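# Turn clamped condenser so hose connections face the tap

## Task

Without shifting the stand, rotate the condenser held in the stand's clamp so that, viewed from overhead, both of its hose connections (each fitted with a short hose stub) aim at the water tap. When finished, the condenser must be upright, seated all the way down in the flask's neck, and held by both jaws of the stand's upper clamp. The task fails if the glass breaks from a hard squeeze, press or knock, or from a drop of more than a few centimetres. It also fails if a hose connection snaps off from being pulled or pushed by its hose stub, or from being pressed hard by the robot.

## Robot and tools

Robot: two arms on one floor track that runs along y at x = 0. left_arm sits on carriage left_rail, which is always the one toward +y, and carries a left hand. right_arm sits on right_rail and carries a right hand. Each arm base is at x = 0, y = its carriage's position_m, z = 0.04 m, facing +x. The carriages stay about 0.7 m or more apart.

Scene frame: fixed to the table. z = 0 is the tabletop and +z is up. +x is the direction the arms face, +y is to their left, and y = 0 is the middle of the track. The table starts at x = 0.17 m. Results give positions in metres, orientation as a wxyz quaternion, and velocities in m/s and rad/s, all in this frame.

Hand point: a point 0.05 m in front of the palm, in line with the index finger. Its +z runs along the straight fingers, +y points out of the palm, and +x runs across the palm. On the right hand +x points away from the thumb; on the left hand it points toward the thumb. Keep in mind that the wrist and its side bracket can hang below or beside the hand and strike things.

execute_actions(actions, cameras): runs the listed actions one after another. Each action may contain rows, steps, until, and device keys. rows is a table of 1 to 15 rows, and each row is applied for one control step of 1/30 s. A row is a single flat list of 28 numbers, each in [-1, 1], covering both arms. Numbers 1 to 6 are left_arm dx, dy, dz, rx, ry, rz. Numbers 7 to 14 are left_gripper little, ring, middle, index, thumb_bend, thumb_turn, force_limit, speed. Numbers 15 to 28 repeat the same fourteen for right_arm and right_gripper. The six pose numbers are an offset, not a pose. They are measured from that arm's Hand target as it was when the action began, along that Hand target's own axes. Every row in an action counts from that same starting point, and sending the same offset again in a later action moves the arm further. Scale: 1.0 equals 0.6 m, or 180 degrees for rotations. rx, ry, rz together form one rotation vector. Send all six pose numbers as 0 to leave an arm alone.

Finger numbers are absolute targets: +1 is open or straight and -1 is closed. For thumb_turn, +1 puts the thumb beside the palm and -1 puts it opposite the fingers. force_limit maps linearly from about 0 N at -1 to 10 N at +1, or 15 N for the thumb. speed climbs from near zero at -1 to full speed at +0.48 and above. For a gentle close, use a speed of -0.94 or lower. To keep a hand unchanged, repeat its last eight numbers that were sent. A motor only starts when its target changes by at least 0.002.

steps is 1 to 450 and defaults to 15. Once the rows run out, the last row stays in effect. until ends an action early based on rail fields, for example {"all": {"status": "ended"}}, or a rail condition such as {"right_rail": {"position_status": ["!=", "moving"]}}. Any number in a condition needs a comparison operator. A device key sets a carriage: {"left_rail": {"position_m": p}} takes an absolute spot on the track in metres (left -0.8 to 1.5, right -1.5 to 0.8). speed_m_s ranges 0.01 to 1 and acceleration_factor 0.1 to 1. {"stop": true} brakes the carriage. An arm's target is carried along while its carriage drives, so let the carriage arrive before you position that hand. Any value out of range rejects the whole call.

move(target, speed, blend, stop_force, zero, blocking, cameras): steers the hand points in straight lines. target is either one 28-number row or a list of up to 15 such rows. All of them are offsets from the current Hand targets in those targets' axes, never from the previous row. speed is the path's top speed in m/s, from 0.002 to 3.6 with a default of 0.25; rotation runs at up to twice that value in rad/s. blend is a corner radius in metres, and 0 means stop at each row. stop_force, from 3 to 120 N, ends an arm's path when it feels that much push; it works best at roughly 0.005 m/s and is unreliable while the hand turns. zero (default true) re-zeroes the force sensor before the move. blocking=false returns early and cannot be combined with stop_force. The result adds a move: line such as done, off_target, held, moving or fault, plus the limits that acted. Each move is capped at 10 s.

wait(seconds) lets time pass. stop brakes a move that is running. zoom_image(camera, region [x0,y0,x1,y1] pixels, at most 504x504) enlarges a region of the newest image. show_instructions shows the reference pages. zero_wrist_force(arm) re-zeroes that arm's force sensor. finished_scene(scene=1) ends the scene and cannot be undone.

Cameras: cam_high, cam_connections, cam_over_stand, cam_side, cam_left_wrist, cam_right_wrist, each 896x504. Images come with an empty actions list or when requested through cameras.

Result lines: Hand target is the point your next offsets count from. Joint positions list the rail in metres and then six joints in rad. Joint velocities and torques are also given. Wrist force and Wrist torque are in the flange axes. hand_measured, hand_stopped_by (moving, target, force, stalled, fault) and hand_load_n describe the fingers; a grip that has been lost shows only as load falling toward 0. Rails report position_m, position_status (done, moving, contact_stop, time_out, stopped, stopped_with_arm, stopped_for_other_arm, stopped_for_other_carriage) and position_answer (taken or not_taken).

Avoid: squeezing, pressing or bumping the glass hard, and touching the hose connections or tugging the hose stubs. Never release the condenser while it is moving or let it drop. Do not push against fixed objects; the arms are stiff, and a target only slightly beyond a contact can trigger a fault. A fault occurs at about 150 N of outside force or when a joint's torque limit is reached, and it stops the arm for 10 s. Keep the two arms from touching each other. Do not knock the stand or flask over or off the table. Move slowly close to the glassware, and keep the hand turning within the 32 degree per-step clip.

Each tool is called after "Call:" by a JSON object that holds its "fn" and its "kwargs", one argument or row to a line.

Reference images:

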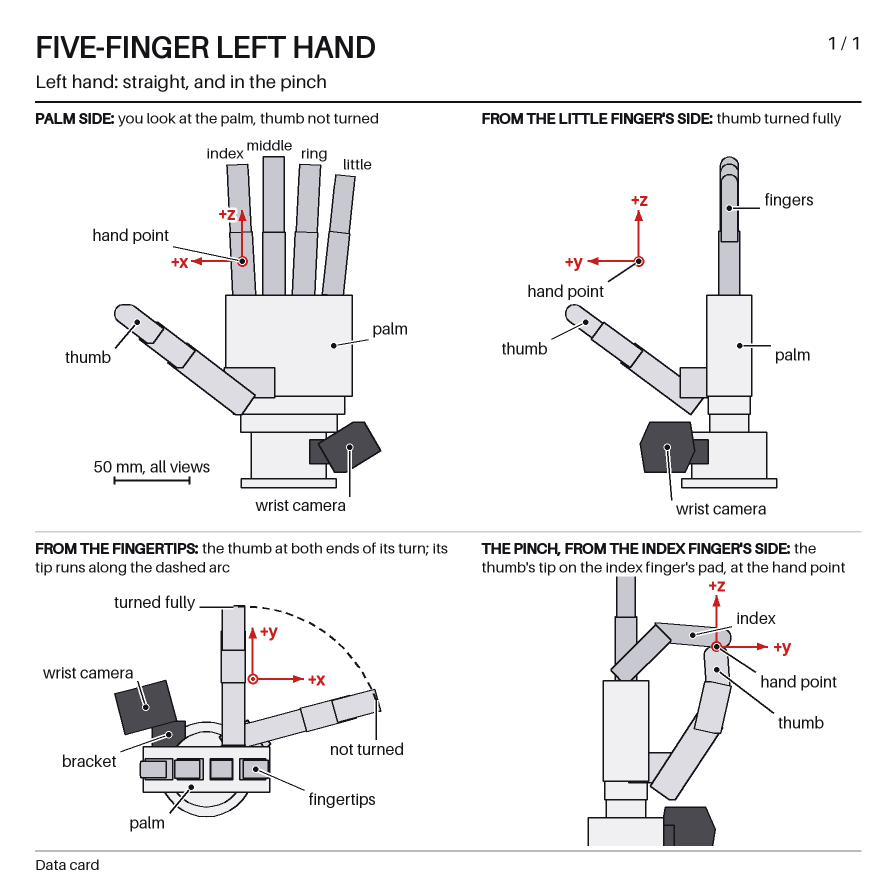

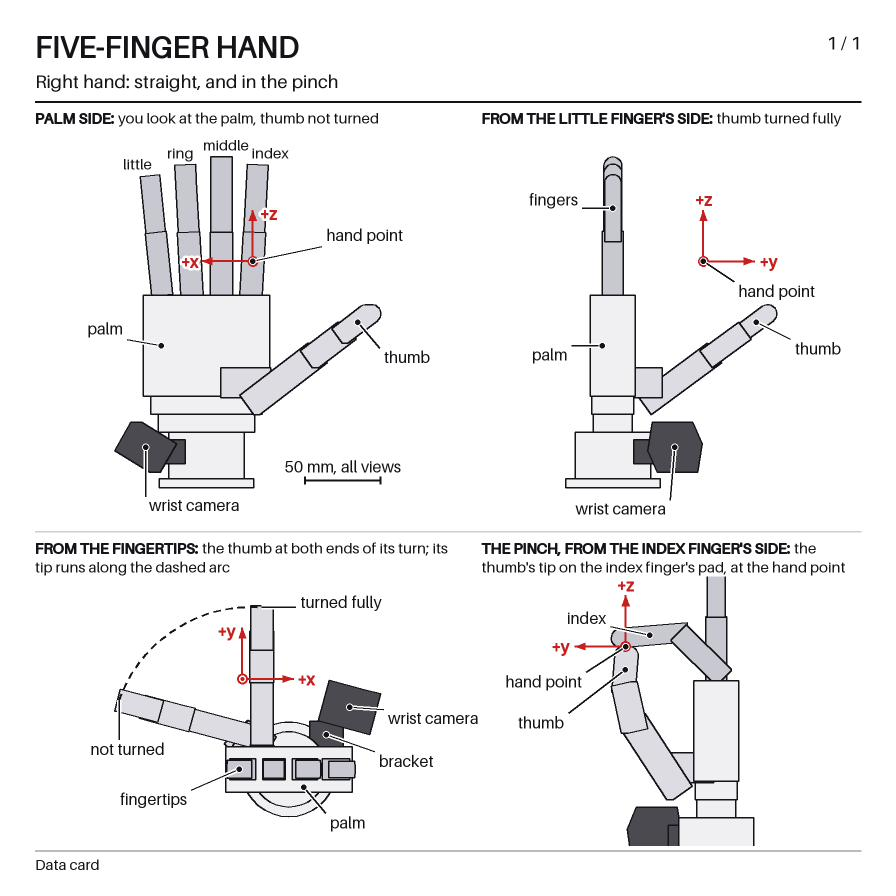

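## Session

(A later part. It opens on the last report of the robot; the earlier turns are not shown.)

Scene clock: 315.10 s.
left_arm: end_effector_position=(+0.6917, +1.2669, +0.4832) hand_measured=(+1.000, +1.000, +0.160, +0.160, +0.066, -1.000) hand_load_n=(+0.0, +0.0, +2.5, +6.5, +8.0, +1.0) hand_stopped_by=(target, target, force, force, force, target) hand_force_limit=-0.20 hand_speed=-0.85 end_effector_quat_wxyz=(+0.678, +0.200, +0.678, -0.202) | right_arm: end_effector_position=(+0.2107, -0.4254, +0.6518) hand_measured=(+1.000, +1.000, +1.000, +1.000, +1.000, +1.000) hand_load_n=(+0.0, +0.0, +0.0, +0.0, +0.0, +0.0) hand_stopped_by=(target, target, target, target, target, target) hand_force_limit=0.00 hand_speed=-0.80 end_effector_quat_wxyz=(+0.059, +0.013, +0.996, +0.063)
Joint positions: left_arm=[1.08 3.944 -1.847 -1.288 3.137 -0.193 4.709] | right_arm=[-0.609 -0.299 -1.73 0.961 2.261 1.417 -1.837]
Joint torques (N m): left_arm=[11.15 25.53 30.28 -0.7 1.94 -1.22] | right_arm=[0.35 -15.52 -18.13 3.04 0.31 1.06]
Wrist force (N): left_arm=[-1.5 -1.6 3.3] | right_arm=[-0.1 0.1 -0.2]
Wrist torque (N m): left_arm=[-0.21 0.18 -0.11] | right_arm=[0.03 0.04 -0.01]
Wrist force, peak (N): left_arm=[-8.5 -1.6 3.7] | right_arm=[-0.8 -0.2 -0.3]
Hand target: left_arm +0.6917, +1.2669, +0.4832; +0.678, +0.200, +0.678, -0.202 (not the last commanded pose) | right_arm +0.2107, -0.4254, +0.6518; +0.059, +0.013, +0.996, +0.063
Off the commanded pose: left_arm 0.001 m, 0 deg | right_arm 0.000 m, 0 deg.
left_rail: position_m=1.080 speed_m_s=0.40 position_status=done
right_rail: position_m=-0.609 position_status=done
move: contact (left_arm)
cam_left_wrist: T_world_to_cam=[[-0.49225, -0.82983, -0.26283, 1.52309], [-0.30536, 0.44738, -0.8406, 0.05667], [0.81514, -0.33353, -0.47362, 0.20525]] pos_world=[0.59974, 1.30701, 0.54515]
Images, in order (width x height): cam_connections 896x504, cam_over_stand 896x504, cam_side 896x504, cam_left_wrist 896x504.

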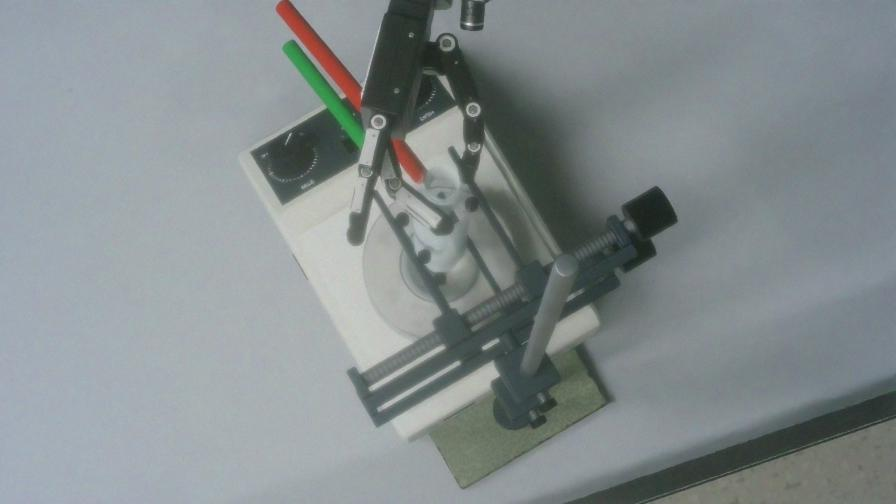

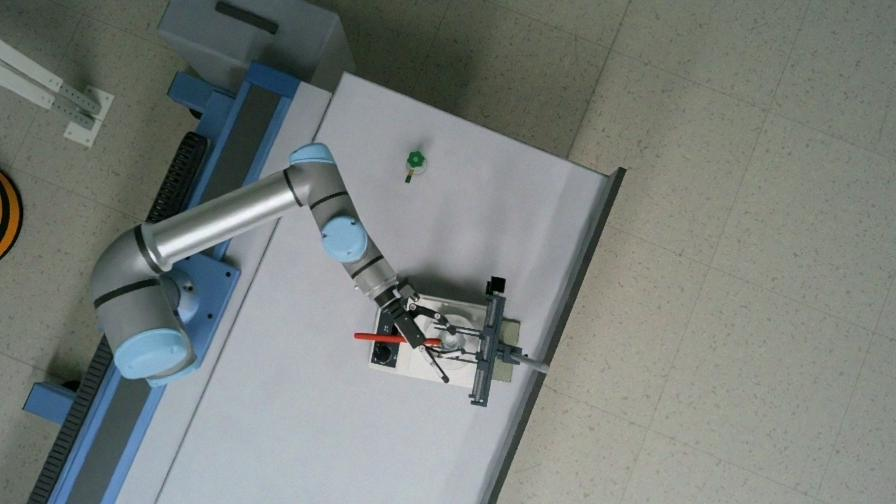

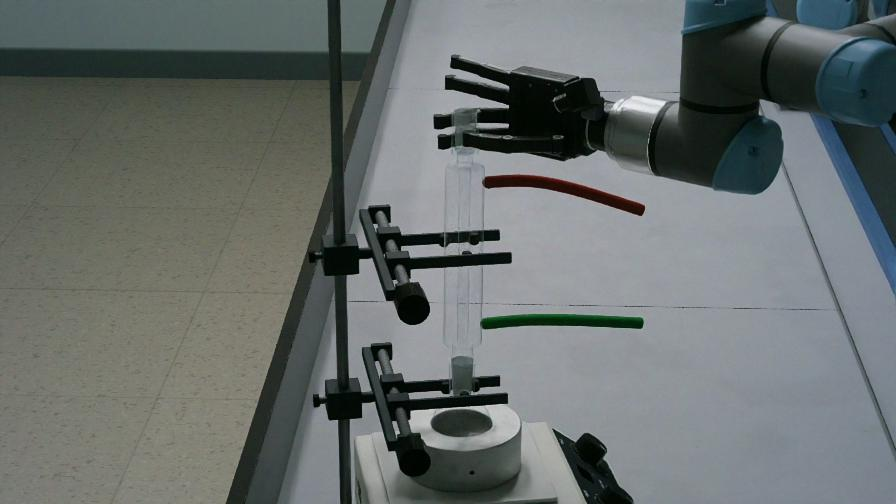

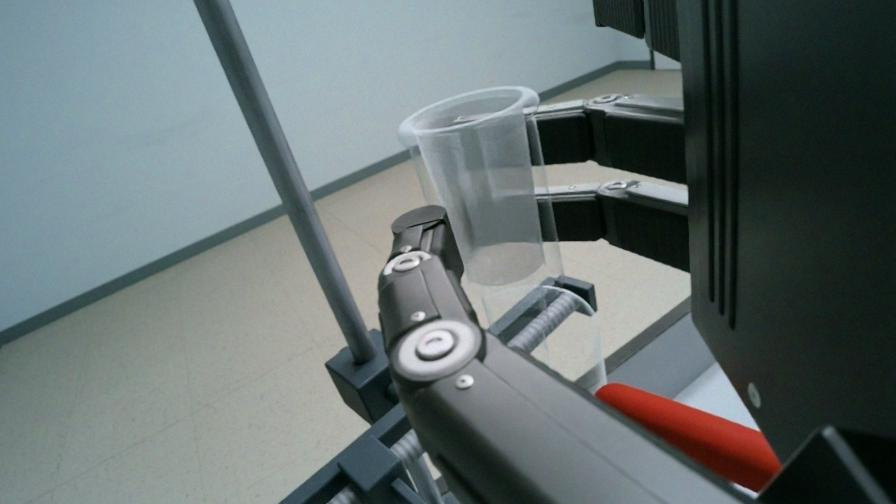

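Call:
{"fn": "execute_actions", "kwargs": {
  "actions": [
    {"rows": [[0.0008,0,0,0,0,0, 1,1,-0.55,-0.55,-0.55,-1,-0.2,-0.85, 0,0,0,0,0,0, 1,1,1,1,1,1,0,-0.8]], "steps": 15},
    {"rows": [[0,0,0,0,0,0, 1,1,0.3,0.3,0.2,-1,-0.4,-0.9, 0,0,0,0,0,0, 1,1,1,1,1,1,0,-0.8]], "steps": 60}
  ],
  "cameras": ["cam_left_wrist", "cam_side"]
}}

Scene clock: 319.30 s.
left_arm: end_effector_position=(+0.6917, +1.2669, +0.4827) hand_measured=(+1.000, +1.000, +0.300, +0.300, +0.200, -1.000) hand_load_n=(+0.0, +0.0, +0.0, +0.0, +0.0, +0.0) hand_stopped_by=(target, target, target, target, target, target) hand_force_limit=-0.40 hand_speed=-0.90 end_effector_quat_wxyz=(+0.678, +0.200, +0.678, -0.202) | right_arm: end_effector_position=(+0.2107, -0.4254, +0.6518) hand_measured=(+1.000, +1.000, +1.000, +1.000, +1.000, +1.000) hand_load_n=(+0.0, +0.0, +0.0, +0.0, +0.0, +0.0) hand_stopped_by=(target, target, target, target, target, target) hand_force_limit=0.00 hand_speed=-0.80 end_effector_quat_wxyz=(+0.059, +0.013, +0.996, +0.063)
Joint positions: left_arm=[1.08 3.944 -1.847 -1.29 3.138 -0.193 4.709] | right_arm=[-0.609 -0.299 -1.73 0.961 2.261 1.417 -1.837]
Joint torques (N m): left_arm=[11.02 34.77 29.3 1.37 0.89 0.12] | right_arm=[-0.15 -15.27 -18.22 3.1 0.26 1.07]
Wrist force (N): left_arm=[-3.3 -0.6 2.6] | right_arm=[-0.4 -0.1 -0.3]
Wrist torque (N m): left_arm=[-0.12 0.24 -0.08] | right_arm=[-0.01 0.08 -0.03]
Wrist force, peak (N): left_arm=[-10.3 -1.6 3.3] | right_arm=[-0.3 0.1 -0.7]
Hand target: left_arm +0.6917, +1.2669, +0.4827; +0.678, +0.200, +0.678, -0.202 | right_arm +0.2107, -0.4254, +0.6518; +0.059, +0.013, +0.996, +0.063
Off the commanded pose: left_arm 0.000 m, 0 deg | right_arm 0.000 m, 0 deg.
left_rail: position_m=1.080 speed_m_s=0.40 position_status=done
right_rail: position_m=-0.609 position_status=done
cam_left_wrist: T_world_to_cam=[[-0.4922, -0.8299, -0.26269, 1.52295], [-0.30544, 0.44724, -0.84064, 0.05649], [0.81514, -0.33353, -0.47362, 0.20502]] pos_world=[0.59974, 1.30701, 0.54466]
Images, in order (width x height): cam_side 896x504, cam_left_wrist 896x504.

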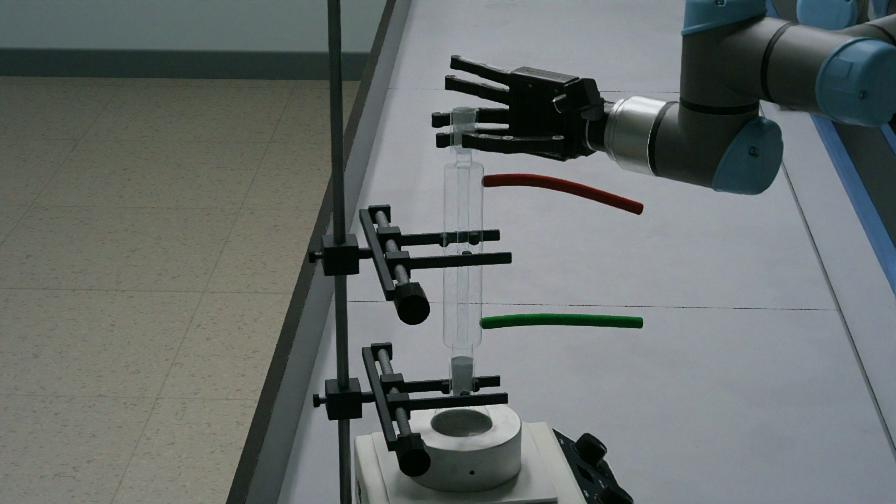

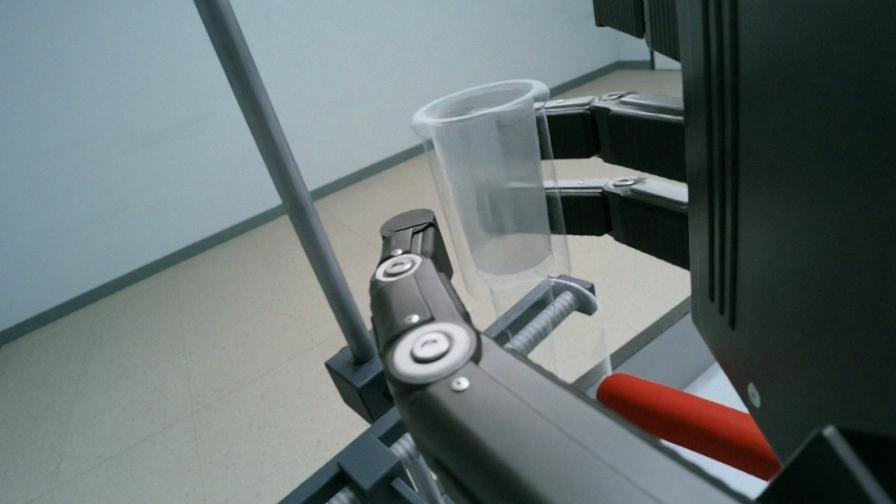

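Call:
{"fn": "execute_actions", "kwargs": {
  "actions": [
    {"rows": [[0,0,0,0,0,0, 1,1,0.65,0.65,0.6,-1,-0.4,-0.6, 0,0,0,0,0,0, 1,1,1,1,1,1,0,-0.8]], "steps": 30}
  ]
}}

Call:
{"fn": "move", "kwargs": {
  "target": [
    [0, -0.0103, -0.0065, -0.1444, 0, 0, 1, 1, 0.65, 0.65, 0.6, -1, -0.4, -0.6, 0, 0, 0, 0, 0, 0, 1, 1, 1, 1, 1, 1, 0, -0.8],
    [0, -0.0225, -0.0078, -0.2889, 0, 0, 1, 1, 0.65, 0.65, 0.6, -1, -0.4, -0.6, 0, 0, 0, 0, 0, 0, 1, 1, 1, 1, 1, 1, 0, -0.8],
    [0, -0.0348, -0.0038, -0.4333, 0, 0, 1, 1, 0.65, 0.65, 0.6, -1, -0.4, -0.6, 0, 0, 0, 0, 0, 0, 1, 1, 1, 1, 1, 1, 0, -0.8]
  ],
  "speed": 0.12,
  "blend": [0.002, 0.002, 0],
  "cameras": ["cam_left_wrist", "cam_side", "cam_connections", "cam_over_stand"]
}}

Scene clock: 321.60 s.
left_arm: end_effector_position=(+0.6917, +1.2669, +0.4827) hand_measured=(+1.000, +1.000, +0.650, +0.650, +0.600, -1.000) hand_load_n=(+0.0, +0.0, +0.0, +0.0, +0.0, +0.0) hand_stopped_by=(target, target, target, target, target, target) hand_force_limit=-0.40 hand_speed=-0.60 end_effector_quat_wxyz=(+0.678, +0.200, +0.678, -0.202) | right_arm: end_effector_position=(+0.2107, -0.4254, +0.6518) hand_measured=(+1.000, +1.000, +1.000, +1.000, +1.000, +1.000) hand_load_n=(+0.0, +0.0, +0.0, +0.0, +0.0, +0.0) hand_stopped_by=(target, target, target, target, target, target) hand_force_limit=0.00 hand_speed=-0.80 end_effector_quat_wxyz=(+0.059, +0.013, +0.996, +0.063)
Joint positions: left_arm=[1.08 3.944 -1.847 -1.29 3.138 -0.193 4.709] | right_arm=[-0.609 -0.299 -1.73 0.961 2.261 1.417 -1.837]
Joint torques (N m): left_arm=[10.69 42.74 29.29 1.24 0.21 -0.29] | right_arm=[0.1 -15.51 -18.34 2.99 0.31 1.16]
Wrist force (N): left_arm=[-3.1 -0.6 2.4] | right_arm=[-0.2 -0.1 -0.4]
Wrist torque (N m): left_arm=[-0.11 0.20 -0.07] | right_arm=[0.00 0.06 -0.01]
Wrist force, peak (N): left_arm=[-3.5 -0.7 2.6] | right_arm=[-0.2 -0.5 -0.6]
Hand target: left_arm +0.6917, +1.2669, +0.4827; +0.678, +0.200, +0.678, -0.202 | right_arm +0.2107, -0.4254, +0.6518; +0.059, +0.013, +0.996, +0.063
Off the commanded pose: left_arm 0.000 m, 0 deg | right_arm 0.000 m, 0 deg.
left_rail: position_m=1.080 speed_m_s=0.40 position_status=done
right_rail: position_m=-0.609 position_status=done

Scene clock: 327.90 s.
left_arm: end_effector_position=(+0.6785, +1.2507, +0.4827) hand_measured=(+1.000, +1.000, +0.650, +0.650, +0.600, -1.000) hand_load_n=(+0.0, +0.0, +0.0, +0.0, +0.0, +0.0) hand_stopped_by=(target, target, target, target, target, target) hand_force_limit=-0.40 hand_speed=-0.60 end_effector_quat_wxyz=(+0.653, -0.271, +0.654, +0.270) | right_arm: end_effector_position=(+0.2107, -0.4254, +0.6518) hand_measured=(+1.000, +1.000, +1.000, +1.000, +1.000, +1.000) hand_load_n=(+0.0, +0.0, +0.0, +0.0, +0.0, +0.0) hand_stopped_by=(target, target, target, target, target, target) hand_force_limit=0.00 hand_speed=-0.80 end_effector_quat_wxyz=(+0.059, +0.013, +0.996, +0.063)
Joint positions: left_arm=[1.08 3.299 -1.901 -1.217 3.116 -2.199 4.71] | right_arm=[-0.609 -0.299 -1.73 0.961 2.261 1.417 -1.837]
Joint torques (N m): left_arm=[-7.49 27.98 30.93 0.04 -2.38 -2.09] | right_arm=[-0.17 -15.55 -18.63 3.09 0.3 1.15]
Wrist force (N): left_arm=[-3.1 -0.7 2.5] | right_arm=[-0.2 -0.1 -0.4]
Wrist torque (N m): left_arm=[-0.16 0.20 0.00] | right_arm=[0.01 0.05 -0.01]
Wrist force, peak (N): left_arm=[-3.6 -0.9 2.4] | right_arm=[-0.7 0.3 -0.7]
Hand target: left_arm +0.6785, +1.2507, +0.4827; +0.653, -0.271, +0.654, +0.270 | right_arm +0.2107, -0.4254, +0.6518; +0.059, +0.013, +0.996, +0.063
Off the commanded pose: left_arm 0.000 m, 0 deg | right_arm 0.000 m, 0 deg.
left_rail: position_m=1.080 speed_m_s=0.40 position_status=done
right_rail: position_m=-0.609 position_status=done
move: done
cam_left_wrist: T_world_to_cam=[[0.70852, -0.65438, -0.26417, 0.46952], [-0.50321, -0.20605, -0.83924, 1.01035], [0.49475, 0.72755, -0.47529, -0.8984]] pos_world=[0.62024, 1.16906, 0.54496]
Images, in order (width x height): cam_connections 896x504, cam_over_stand 896x504, cam_side 896x504, cam_left_wrist 896x504.

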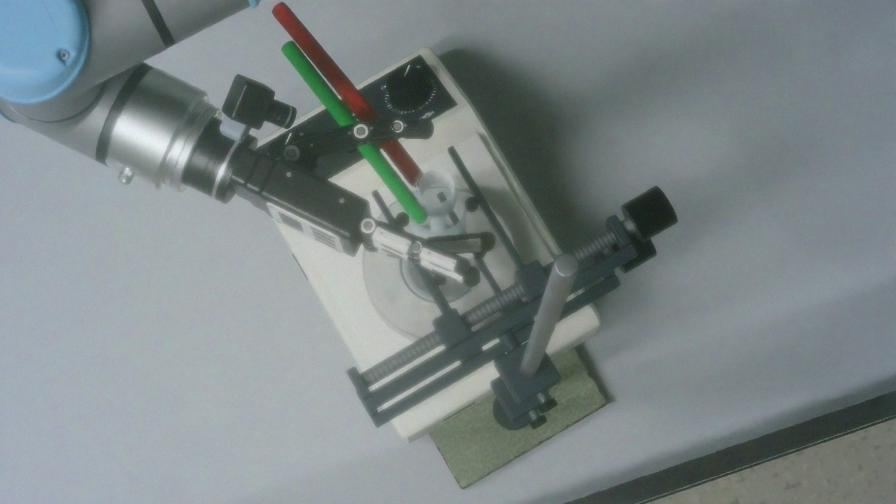

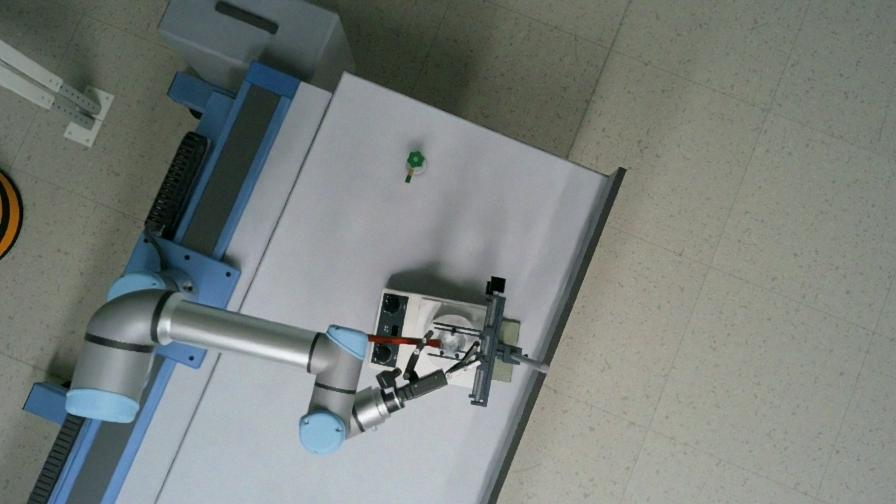

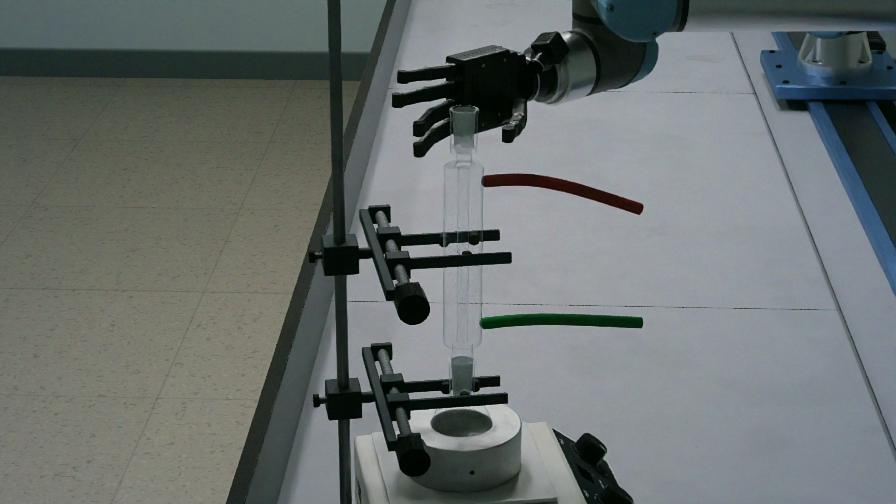

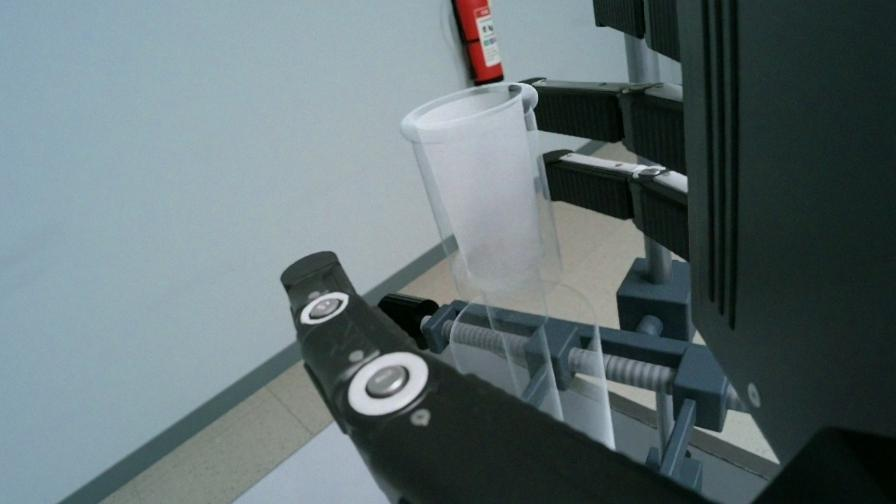

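Call:
{"fn": "execute_actions", "kwargs": {
  "actions": [
    {"rows": [[0,0,0,0,0,0, 1,1,-0.5,-0.5,-0.5,-1,-0.7,-0.85, 0,0,0,0,0,0, 1,1,1,1,1,1,0,-0.8]], "steps": 95},
    {"rows": [[0,0,0,0,0,0, 1,1,-0.55,-0.55,-0.55,-1,-0.2,-0.85, 0,0,0,0,0,0, 1,1,1,1,1,1,0,-0.8]], "steps": 50}
  ],
  "cameras": ["cam_left_wrist"]
}}

Scene clock: 335.30 s.
left_arm: end_effector_position=(+0.6785, +1.2507, +0.4827) hand_measured=(+1.000, +1.000, +0.126, +0.140, +0.114, -1.000) hand_load_n=(+0.0, -0.5, +5.5, +5.0, +6.0, +0.5) hand_stopped_by=(target, target, force, force, force, target) hand_force_limit=-0.20 hand_speed=-0.85 end_effector_quat_wxyz=(+0.653, -0.271, +0.654, +0.270) | right_arm: end_effector_position=(+0.2107, -0.4254, +0.6518) hand_measured=(+1.000, +1.000, +1.000, +1.000, +1.000, +1.000) hand_load_n=(+0.0, +0.0, +0.0, +0.0, +0.0, +0.0) hand_stopped_by=(target, target, target, target, target, target) hand_force_limit=0.00 hand_speed=-0.80 end_effector_quat_wxyz=(+0.059, +0.013, +0.996, +0.063)
Joint positions: left_arm=[1.08 3.299 -1.901 -1.217 3.115 -2.199 4.71] | right_arm=[-0.609 -0.299 -1.73 0.961 2.261 1.417 -1.837]
Joint torques (N m): left_arm=[-7.06 42.37 14.89 -0.07 -1.66 -1.4] | right_arm=[0.47 -15.37 -18.23 3 0.37 1.18]
Wrist force (N): left_arm=[-4.5 -2.2 8.6] | right_arm=[-0.2 0.0 0.0]
Wrist torque (N m): left_arm=[-0.42 0.35 -0.03] | right_arm=[-0.01 0.04 -0.01]
Wrist force, peak (N): left_arm=[-4.9 -2.3 9.0] | right_arm=[-0.5 0.0 -0.7]
Hand target: left_arm +0.6785, +1.2507, +0.4827; +0.653, -0.271, +0.654, +0.270 | right_arm +0.2107, -0.4254, +0.6518; +0.059, +0.013, +0.996, +0.063
Off the commanded pose: left_arm 0.000 m, 0 deg | right_arm 0.000 m, 0 deg.
left_rail: position_m=1.080 speed_m_s=0.40 position_status=done
right_rail: position_m=-0.609 position_status=done
cam_left_wrist: T_world_to_cam=[[0.70862, -0.65427, -0.26418, 0.46926], [-0.50318, -0.20612, -0.83924, 1.01046], [0.49464, 0.72763, -0.47528, -0.89848]] pos_world=[0.62034, 1.16906, 0.54496]

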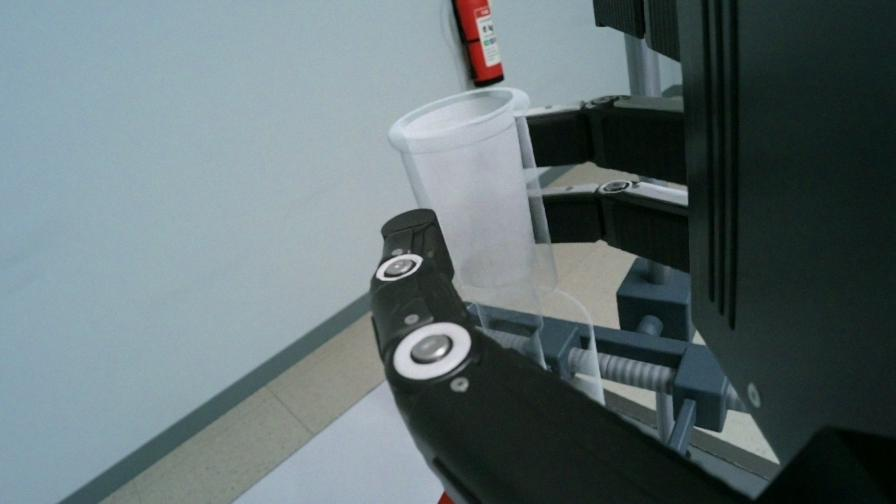

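Call:
{"fn": "move", "kwargs": {
  "target": [
    [-0.0033, 0, 0, 0, 0, 0, 1, 1, -0.55, -0.55, -0.55, -1, -0.2, -0.85, 0, 0, 0, 0, 0, 0, 1, 1, 1, 1, 1, 1, 0, -0.8],
    [-0.010, -0.0067, -0.003, 0, 0, 0, 1, 1, -0.55, -0.55, -0.55, -1, -0.2, -0.85, 0, 0, 0, 0, 0, 0, 1, 1, 1, 1, 1, 1, 0, -0.8]
  ],
  "speed": 0.015,
  "cameras": ["cam_left_wrist", "cam_side"]
}}

Scene clock: 337.03 s.
left_arm: end_effector_position=(+0.6800, +1.2466, +0.4887) hand_measured=(+1.000, +1.000, +0.126, +0.140, +0.114, -1.000) hand_load_n=(+0.0, +0.0, +7.5, +6.5, +8.0, +3.5) hand_stopped_by=(target, target, force, force, force, target) hand_force_limit=-0.20 hand_speed=-0.85 end_effector_quat_wxyz=(+0.653, -0.271, +0.654, +0.270) end_effector_velocity=(+0.000, +0.000, +0.002) end_effector_angular_velocity=(+0.000, -0.001, +0.001) | right_arm: end_effector_position=(+0.2107, -0.4254, +0.6518) hand_measured=(+1.000, +1.000, +1.000, +1.000, +1.000, +1.000) hand_load_n=(+0.0, +0.0, +0.0, +0.0, +0.0, +0.0) hand_stopped_by=(target, target, target, target, target, target) hand_force_limit=0.00 hand_speed=-0.80 end_effector_quat_wxyz=(+0.059, +0.013, +0.996, +0.063)
Joint positions: left_arm=[1.08 3.291 -1.907 -1.194 3.098 -2.207 4.71] | right_arm=[-0.609 -0.299 -1.73 0.961 2.261 1.417 -1.837]
Joint velocities: left_arm=[0 0 -0.001 0.006 -0.003 -0.001 0] | right_arm=[within noise]
Joint torques (N m): left_arm=[-18.4 40.63 37.91 1.69 -1.73 0.58] | right_arm=[0.33 -15.52 -18.1 2.94 0.3 1.21]
Wrist force (N): left_arm=[10.5 6.1 17.7] | right_arm=[-0.1 0.2 -0.1]
Wrist torque (N m): left_arm=[-0.32 0.43 -0.01] | right_arm=[0.04 0.03 0.00]
Wrist force, peak (N): left_arm=[10.5 6.1 17.7] | right_arm=[-0.3 -0.6 -0.1]
Hand target: left_arm +0.6800, +1.2466, +0.4887; +0.653, -0.271, +0.654, +0.270 | right_arm +0.2107, -0.4254, +0.6518; +0.059, +0.013, +0.996, +0.063
Off the commanded pose: left_arm 0.000 m, 0 deg | right_arm 0.000 m, 0 deg.
left_rail: position_m=1.080 speed_m_s=0.40 position_status=done
right_rail: position_m=-0.609 position_status=done
move: done
cam_left_wrist: T_world_to_cam=[[0.70864, -0.65422, -0.26423, 0.46703], [-0.50322, -0.20614, -0.83921, 1.01535], [0.49456, 0.72767, -0.4753, -0.89342]] pos_world=[0.62184, 1.16496, 0.55086]
Images, in order (width x height): cam_side 896x504, cam_left_wrist 896x504.

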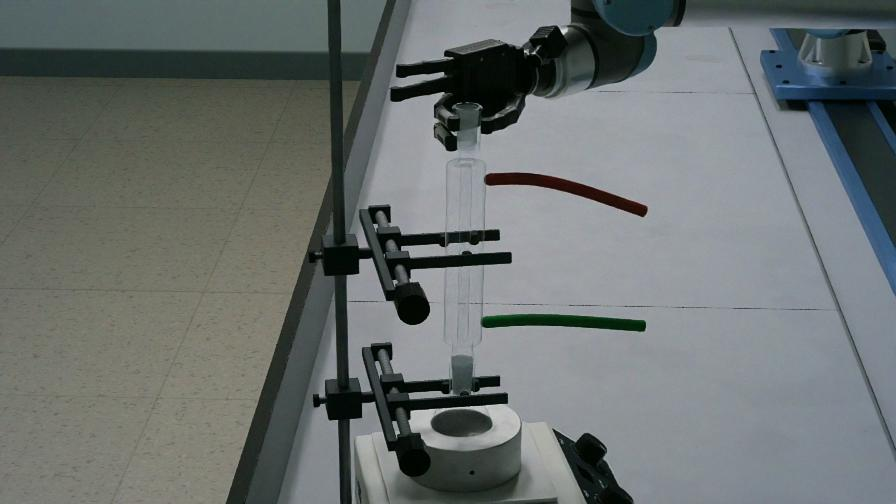

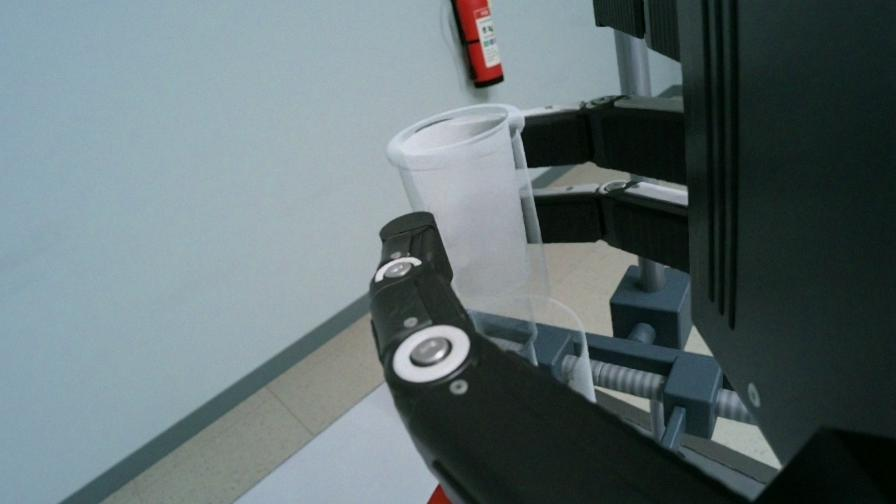

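Call:
{"fn": "move", "kwargs": {
  "target": [0.003, 0.0067, 0.0045, 0, 0, 0, 1, 1, -0.55, -0.55, -0.55, -1, -0.2, -0.85, 0, 0, 0, 0, 0, 0, 1, 1, 1, 1, 1, 1, 0, -0.8],
  "speed": 0.015,
  "cameras": ["cam_left_wrist", "cam_side"]
}}

Call:
{"fn": "zoom_image", "kwargs": {
  "camera": "cam_side",
  "region": [380, 80, 540, 420]
}}

Scene clock: 338.23 s.
left_arm: end_effector_position=(+0.6791, +1.2512, +0.4870) hand_measured=(+1.000, +1.000, +0.126, +0.140, +0.116, -1.000) hand_load_n=(+0.0, +0.0, +5.5, +4.5, +8.5, +2.5) hand_stopped_by=(target, target, force, force, force, target) hand_force_limit=-0.20 hand_speed=-0.85 end_effector_quat_wxyz=(+0.653, -0.271, +0.654, +0.270) | right_arm: end_effector_position=(+0.2107, -0.4254, +0.6518) hand_measured=(+1.000, +1.000, +1.000, +1.000, +1.000, +1.000) hand_load_n=(+0.0, +0.0, +0.0, +0.0, +0.0, +0.0) hand_stopped_by=(target, target, target, target, target, target) hand_force_limit=0.00 hand_speed=-0.80 end_effector_quat_wxyz=(+0.059, +0.013, +0.996, +0.063)
Joint positions: left_arm=[1.08 3.299 -1.903 -1.203 3.104 -2.198 4.71] | right_arm=[-0.609 -0.299 -1.73 0.961 2.261 1.417 -1.837]
Joint torques (N m): left_arm=[9.7 47.53 13 2.21 2.55 -1.13] | right_arm=[0.48 -15.59 -18.01 3.09 0.29 1.19]
Wrist force (N): left_arm=[-4.5 -1.9 2.8] | right_arm=[-0.1 0.1 -0.4]
Wrist torque (N m): left_arm=[-0.23 0.36 -0.19] | right_arm=[0.04 0.04 0.00]
Wrist force, peak (N): left_arm=[11.5 6.8 18.4] | right_arm=[-0.3 -0.3 -0.7]
Hand target: left_arm +0.6791, +1.2513, +0.4869; +0.653, -0.271, +0.654, +0.270 | right_arm +0.2107, -0.4254, +0.6518; +0.059, +0.013, +0.996, +0.063
Off the commanded pose: left_arm 0.000 m, 0 deg | right_arm 0.000 m, 0 deg.
left_rail: position_m=1.080 speed_m_s=0.40 position_status=done
right_rail: position_m=-0.609 position_status=done
move: done
cam_left_wrist: T_world_to_cam=[[0.70862, -0.65427, -0.26418, 0.47027], [-0.50318, -0.20612, -0.83924, 1.01439], [0.49464, 0.72763, -0.47528, -0.89715]] pos_world=[0.62094, 1.16956, 0.54916]
Images, in order (width x height): cam_side 896x504, cam_left_wrist 896x504.

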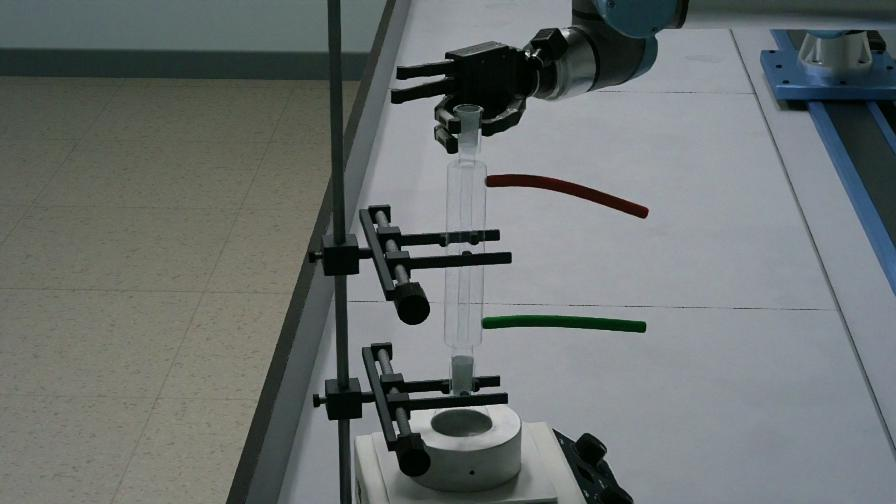

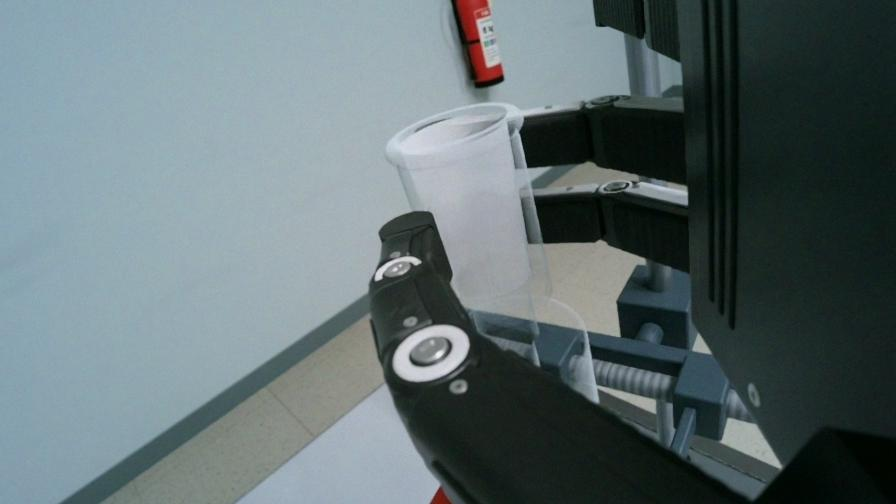

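Scaled by 1.482 from the camera's image (finer frame: 1280x720).

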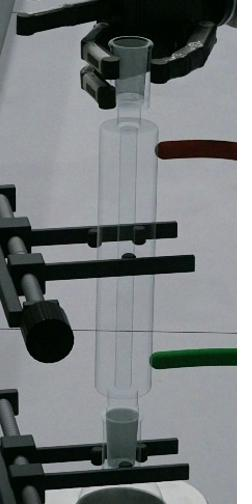

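Call:
{"fn": "execute_actions", "kwargs": {
  "actions": [
    {"rows": [[0,0,0,0,0,0, 1,1,0.35,0.35,0.25,-1,-0.4,-0.85, 0,0,0,0,0,0, 1,1,1,1,1,1,0,-0.8]], "steps": 60}
  ],
  "cameras": ["cam_left_wrist", "cam_side"]
}}

Scene clock: 341.37 s.
left_arm: end_effector_position=(+0.6791, +1.2513, +0.4869) hand_measured=(+1.000, +1.000, +0.350, +0.350, +0.250, -1.000) hand_load_n=(+0.5, +0.0, +0.0, +0.0, +0.0, +0.0) hand_stopped_by=(target, target, target, target, target, target) hand_force_limit=-0.40 hand_speed=-0.85 end_effector_quat_wxyz=(+0.653, -0.271, +0.654, +0.270) | right_arm: end_effector_position=(+0.2107, -0.4254, +0.6518) hand_measured=(+1.000, +1.000, +1.000, +1.000, +1.000, +1.000) hand_load_n=(+0.0, +0.0, +0.0, +0.0, +0.0, +0.0) hand_stopped_by=(target, target, target, target, target, target) hand_force_limit=0.00 hand_speed=-0.80 end_effector_quat_wxyz=(+0.059, +0.013, +0.996, +0.063)
Joint positions: left_arm=[1.08 3.3 -1.903 -1.203 3.104 -2.198 4.71] | right_arm=[-0.609 -0.299 -1.73 0.961 2.261 1.417 -1.837]
Joint torques (N m): left_arm=[8.92 48.69 21.32 2.55 2.26 -0.2] | right_arm=[0.12 -15.62 -18.21 3.06 0.29 1.12]
Wrist force (N): left_arm=[-4.2 -0.7 2.3] | right_arm=[-0.5 -0.4 0.1]
Wrist torque (N m): left_arm=[-0.15 0.42 -0.07] | right_arm=[-0.07 0.08 -0.04]
Wrist force, peak (N): left_arm=[-4.9 -2.0 2.7] | right_arm=[-0.3 -0.2 -0.7]
Hand target: left_arm +0.6791, +1.2513, +0.4869; +0.653, -0.271, +0.654, +0.270 | right_arm +0.2107, -0.4254, +0.6518; +0.059, +0.013, +0.996, +0.063
Off the commanded pose: left_arm 0.000 m, 0 deg | right_arm 0.000 m, 0 deg.
left_rail: position_m=1.080 speed_m_s=0.40 position_status=done
right_rail: position_m=-0.609 position_status=done
cam_left_wrist: T_world_to_cam=[[0.70861, -0.65427, -0.2642, 0.47036], [-0.5032, -0.2061, -0.83923, 1.0144], [0.49464, 0.72763, -0.47528, -0.89722]] pos_world=[0.62094, 1.16966, 0.54916]
Images, in order (width x height): cam_side 896x504, cam_left_wrist 896x504.

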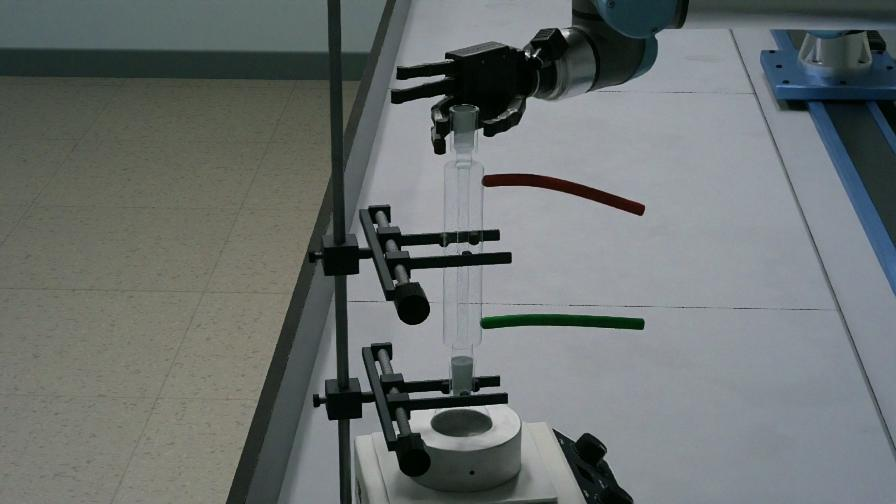

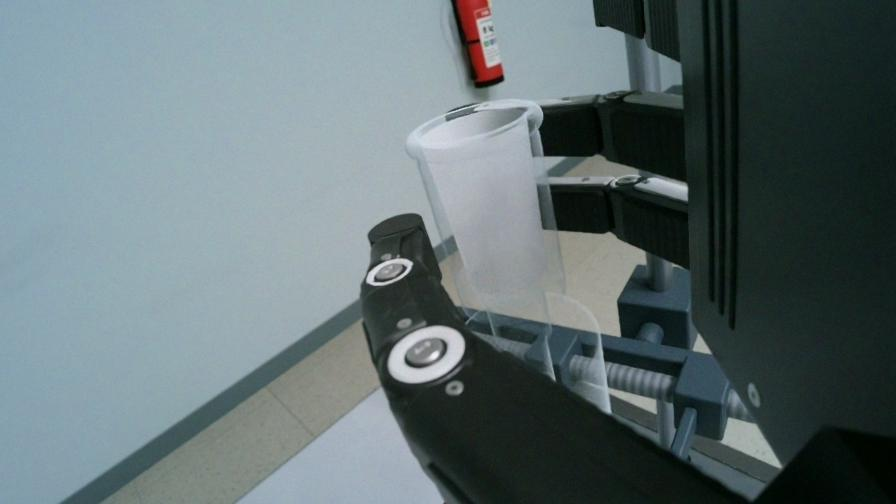

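Call:
{"fn": "move", "kwargs": {
  "target": [0.0082, -0.0012, -0.0033, 0, 0, 0, 1, 1, 0.35, 0.35, 0.25, -1, -0.4, -0.85, 0, 0, 0, 0, 0, 0, 1, 1, 1, 1, 1, 1, 0, -0.8],
  "speed": 0.03
}}

Call:
{"fn": "execute_actions", "kwargs": {
  "actions": [
    {"rows": [[0,0,0,0,0,0, 1,1,0.15,0.15,0.06,-1,-0.2,-0.85, 0,0,0,0,0,0, 1,1,1,1,1,1,0,-0.8]], "steps": 60}
  ],
  "cameras": ["cam_left_wrist"]
}}

Scene clock: 342.63 s.
left_arm: end_effector_position=(+0.6782, +1.2494, +0.4821) hand_measured=(+1.000, +1.000, +0.350, +0.350, +0.250, -1.000) hand_load_n=(+0.0, +0.0, +0.0, +0.0, +0.0, +0.0) hand_stopped_by=(target, target, target, target, target, target) hand_force_limit=-0.40 hand_speed=-0.85 end_effector_quat_wxyz=(+0.653, -0.271, +0.654, +0.270) | right_arm: end_effector_position=(+0.2107, -0.4254, +0.6518) hand_measured=(+1.000, +1.000, +1.000, +1.000, +1.000, +1.000) hand_load_n=(+0.0, +0.0, +0.0, +0.0, +0.0, +0.0) hand_stopped_by=(target, target, target, target, target, target) hand_force_limit=0.00 hand_speed=-0.80 end_effector_quat_wxyz=(+0.059, +0.013, +0.996, +0.063)
Joint positions: left_arm=[1.08 3.296 -1.901 -1.219 3.117 -2.201 4.71] | right_arm=[-0.609 -0.299 -1.73 0.961 2.261 1.417 -1.837]
Joint torques (N m): left_arm=[-8.85 48.47 11.65 3.15 -2.6 -2.07] | right_arm=[0.25 -15.56 -18.49 2.94 0.28 1.21]
Wrist force (N): left_arm=[-4.0 -0.7 2.4] | right_arm=[-0.4 -0.1 -0.5]
Wrist torque (N m): left_arm=[-0.16 0.38 -0.05] | right_arm=[0.01 0.09 -0.03]
Wrist force, peak (N): left_arm=[-4.2 -0.5 2.3] | right_arm=[-0.2 0.4 -0.6]
Hand target: left_arm +0.6782, +1.2494, +0.4820; +0.653, -0.271, +0.654, +0.270 | right_arm +0.2107, -0.4254, +0.6518; +0.059, +0.013, +0.996, +0.063
Off the commanded pose: left_arm 0.000 m, 0 deg | right_arm 0.000 m, 0 deg.
left_rail: position_m=1.080 speed_m_s=0.40 position_status=done
right_rail: position_m=-0.609 position_status=done
move: done

Scene clock: 344.83 s.
left_arm: end_effector_position=(+0.6782, +1.2494, +0.4820) hand_measured=(+1.000, +1.000, +0.150, +0.158, +0.100, -1.000) hand_load_n=(+0.5, +0.0, +2.5, +4.5, +6.0, +0.5) hand_stopped_by=(target, target, target, force, force, target) hand_force_limit=-0.20 hand_speed=-0.85 end_effector_quat_wxyz=(+0.653, -0.271, +0.654, +0.270) | right_arm: end_effector_position=(+0.2107, -0.4254, +0.6518) hand_measured=(+1.000, +1.000, +1.000, +1.000, +1.000, +1.000) hand_load_n=(+0.0, +0.0, +0.0, +0.0, +0.0, +0.0) hand_stopped_by=(target, target, target, target, target, target) hand_force_limit=0.00 hand_speed=-0.80 end_effector_quat_wxyz=(+0.059, +0.013, +0.996, +0.063)
Joint positions: left_arm=[1.08 3.296 -1.901 -1.219 3.117 -2.201 4.71] | right_arm=[-0.609 -0.299 -1.73 0.961 2.261 1.417 -1.837]
Joint torques (N m): left_arm=[-8.17 48.67 12.3 -0.65 0.99 0.34] | right_arm=[0.05 -15.52 -18.13 2.98 0.3 1.23]
Wrist force (N): left_arm=[-4.0 1.4 8.7] | right_arm=[0.0 0.2 -0.1]
Wrist torque (N m): left_arm=[-0.23 0.42 -0.10] | right_arm=[0.03 0.01 0.01]
Wrist force, peak (N): left_arm=[-4.2 -1.5 10.2] | right_arm=[-0.7 -0.3 -0.4]
Hand target: left_arm +0.6782, +1.2494, +0.4820; +0.653, -0.271, +0.654, +0.270 | right_arm +0.2107, -0.4254, +0.6518; +0.059, +0.013, +0.996, +0.063
Off the commanded pose: left_arm 0.000 m, 0 deg | right_arm 0.000 m, 0 deg.
left_rail: position_m=1.080 speed_m_s=0.40 position_status=done
right_rail: position_m=-0.609 position_status=done
cam_left_wrist: T_world_to_cam=[[0.70866, -0.65422, -0.26421, 0.46837], [-0.50321, -0.20616, -0.83922, 1.0095], [0.49456, 0.72767, -0.4753, -0.8977]] pos_world=[0.62004, 1.16776, 0.54426]

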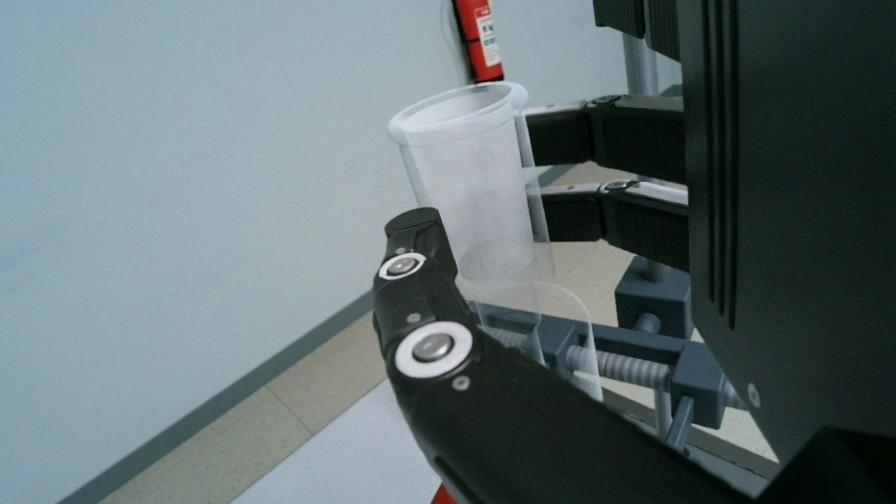

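Call:
{"fn": "execute_actions", "kwargs": {
  "actions": [
    {"rows": [[0,0.0004,0.001,0,0,0, 1,1,0.15,0.15,0.06,-1,-0.2,-0.85, 0,0,0,0,0,0, 1,1,1,1,1,1,0,-0.8]], "steps": 15},
    {"rows": [[0,0,0,0,0,0, 1,1,0.1,0.1,0.03,-1,0,-0.88, 0,0,0,0,0,0, 1,1,1,1,1,1,0,-0.8]], "steps": 50}
  ]
}}

Scene clock: 347.70 s.
left_arm: end_effector_position=(+0.6785, +1.2500, +0.4820) hand_measured=(+1.000, +1.000, +0.132, +0.150, +0.100, -1.000) hand_load_n=(+0.0, +0.0, +7.5, +5.0, +7.5, +0.5) hand_stopped_by=(target, target, force, force, force, target) hand_force_limit=0.00 hand_speed=-0.88 end_effector_quat_wxyz=(+0.653, -0.271, +0.654, +0.270) | right_arm: end_effector_position=(+0.2107, -0.4254, +0.6518) hand_measured=(+1.000, +1.000, +1.000, +1.000, +1.000, +1.000) hand_load_n=(+0.0, +0.0, +0.0, +0.0, +0.0, +0.0) hand_stopped_by=(target, target, target, target, target, target) hand_force_limit=0.00 hand_speed=-0.80 end_effector_quat_wxyz=(+0.059, +0.013, +0.996, +0.063)
Joint positions: left_arm=[1.08 3.297 -1.901 -1.218 3.117 -2.2 4.71] | right_arm=[-0.609 -0.299 -1.73 0.961 2.261 1.417 -1.837]
Joint torques (N m): left_arm=[11.19 28.58 27.21 0.14 -2.56 2.16] | right_arm=[-0.33 -15.7 -18.46 3.05 0.44 1.28]
Wrist force (N): left_arm=[-3.6 -1.6 6.3] | right_arm=[-0.2 0.2 -0.4]
Wrist torque (N m): left_arm=[-0.35 0.38 -0.04] | right_arm=[0.03 0.05 -0.02]
Wrist force, peak (N): left_arm=[-4.1 1.5 9.1] | right_arm=[-0.5 0.2 -0.6]
Hand target: left_arm +0.6785, +1.2500, +0.4820; +0.653, -0.271, +0.654, +0.270 | right_arm +0.2107, -0.4254, +0.6518; +0.059, +0.013, +0.996, +0.063
Off the commanded pose: left_arm 0.000 m, 0 deg | right_arm 0.000 m, 0 deg.
left_rail: position_m=1.080 speed_m_s=0.40 position_status=done
right_rail: position_m=-0.609 position_status=done


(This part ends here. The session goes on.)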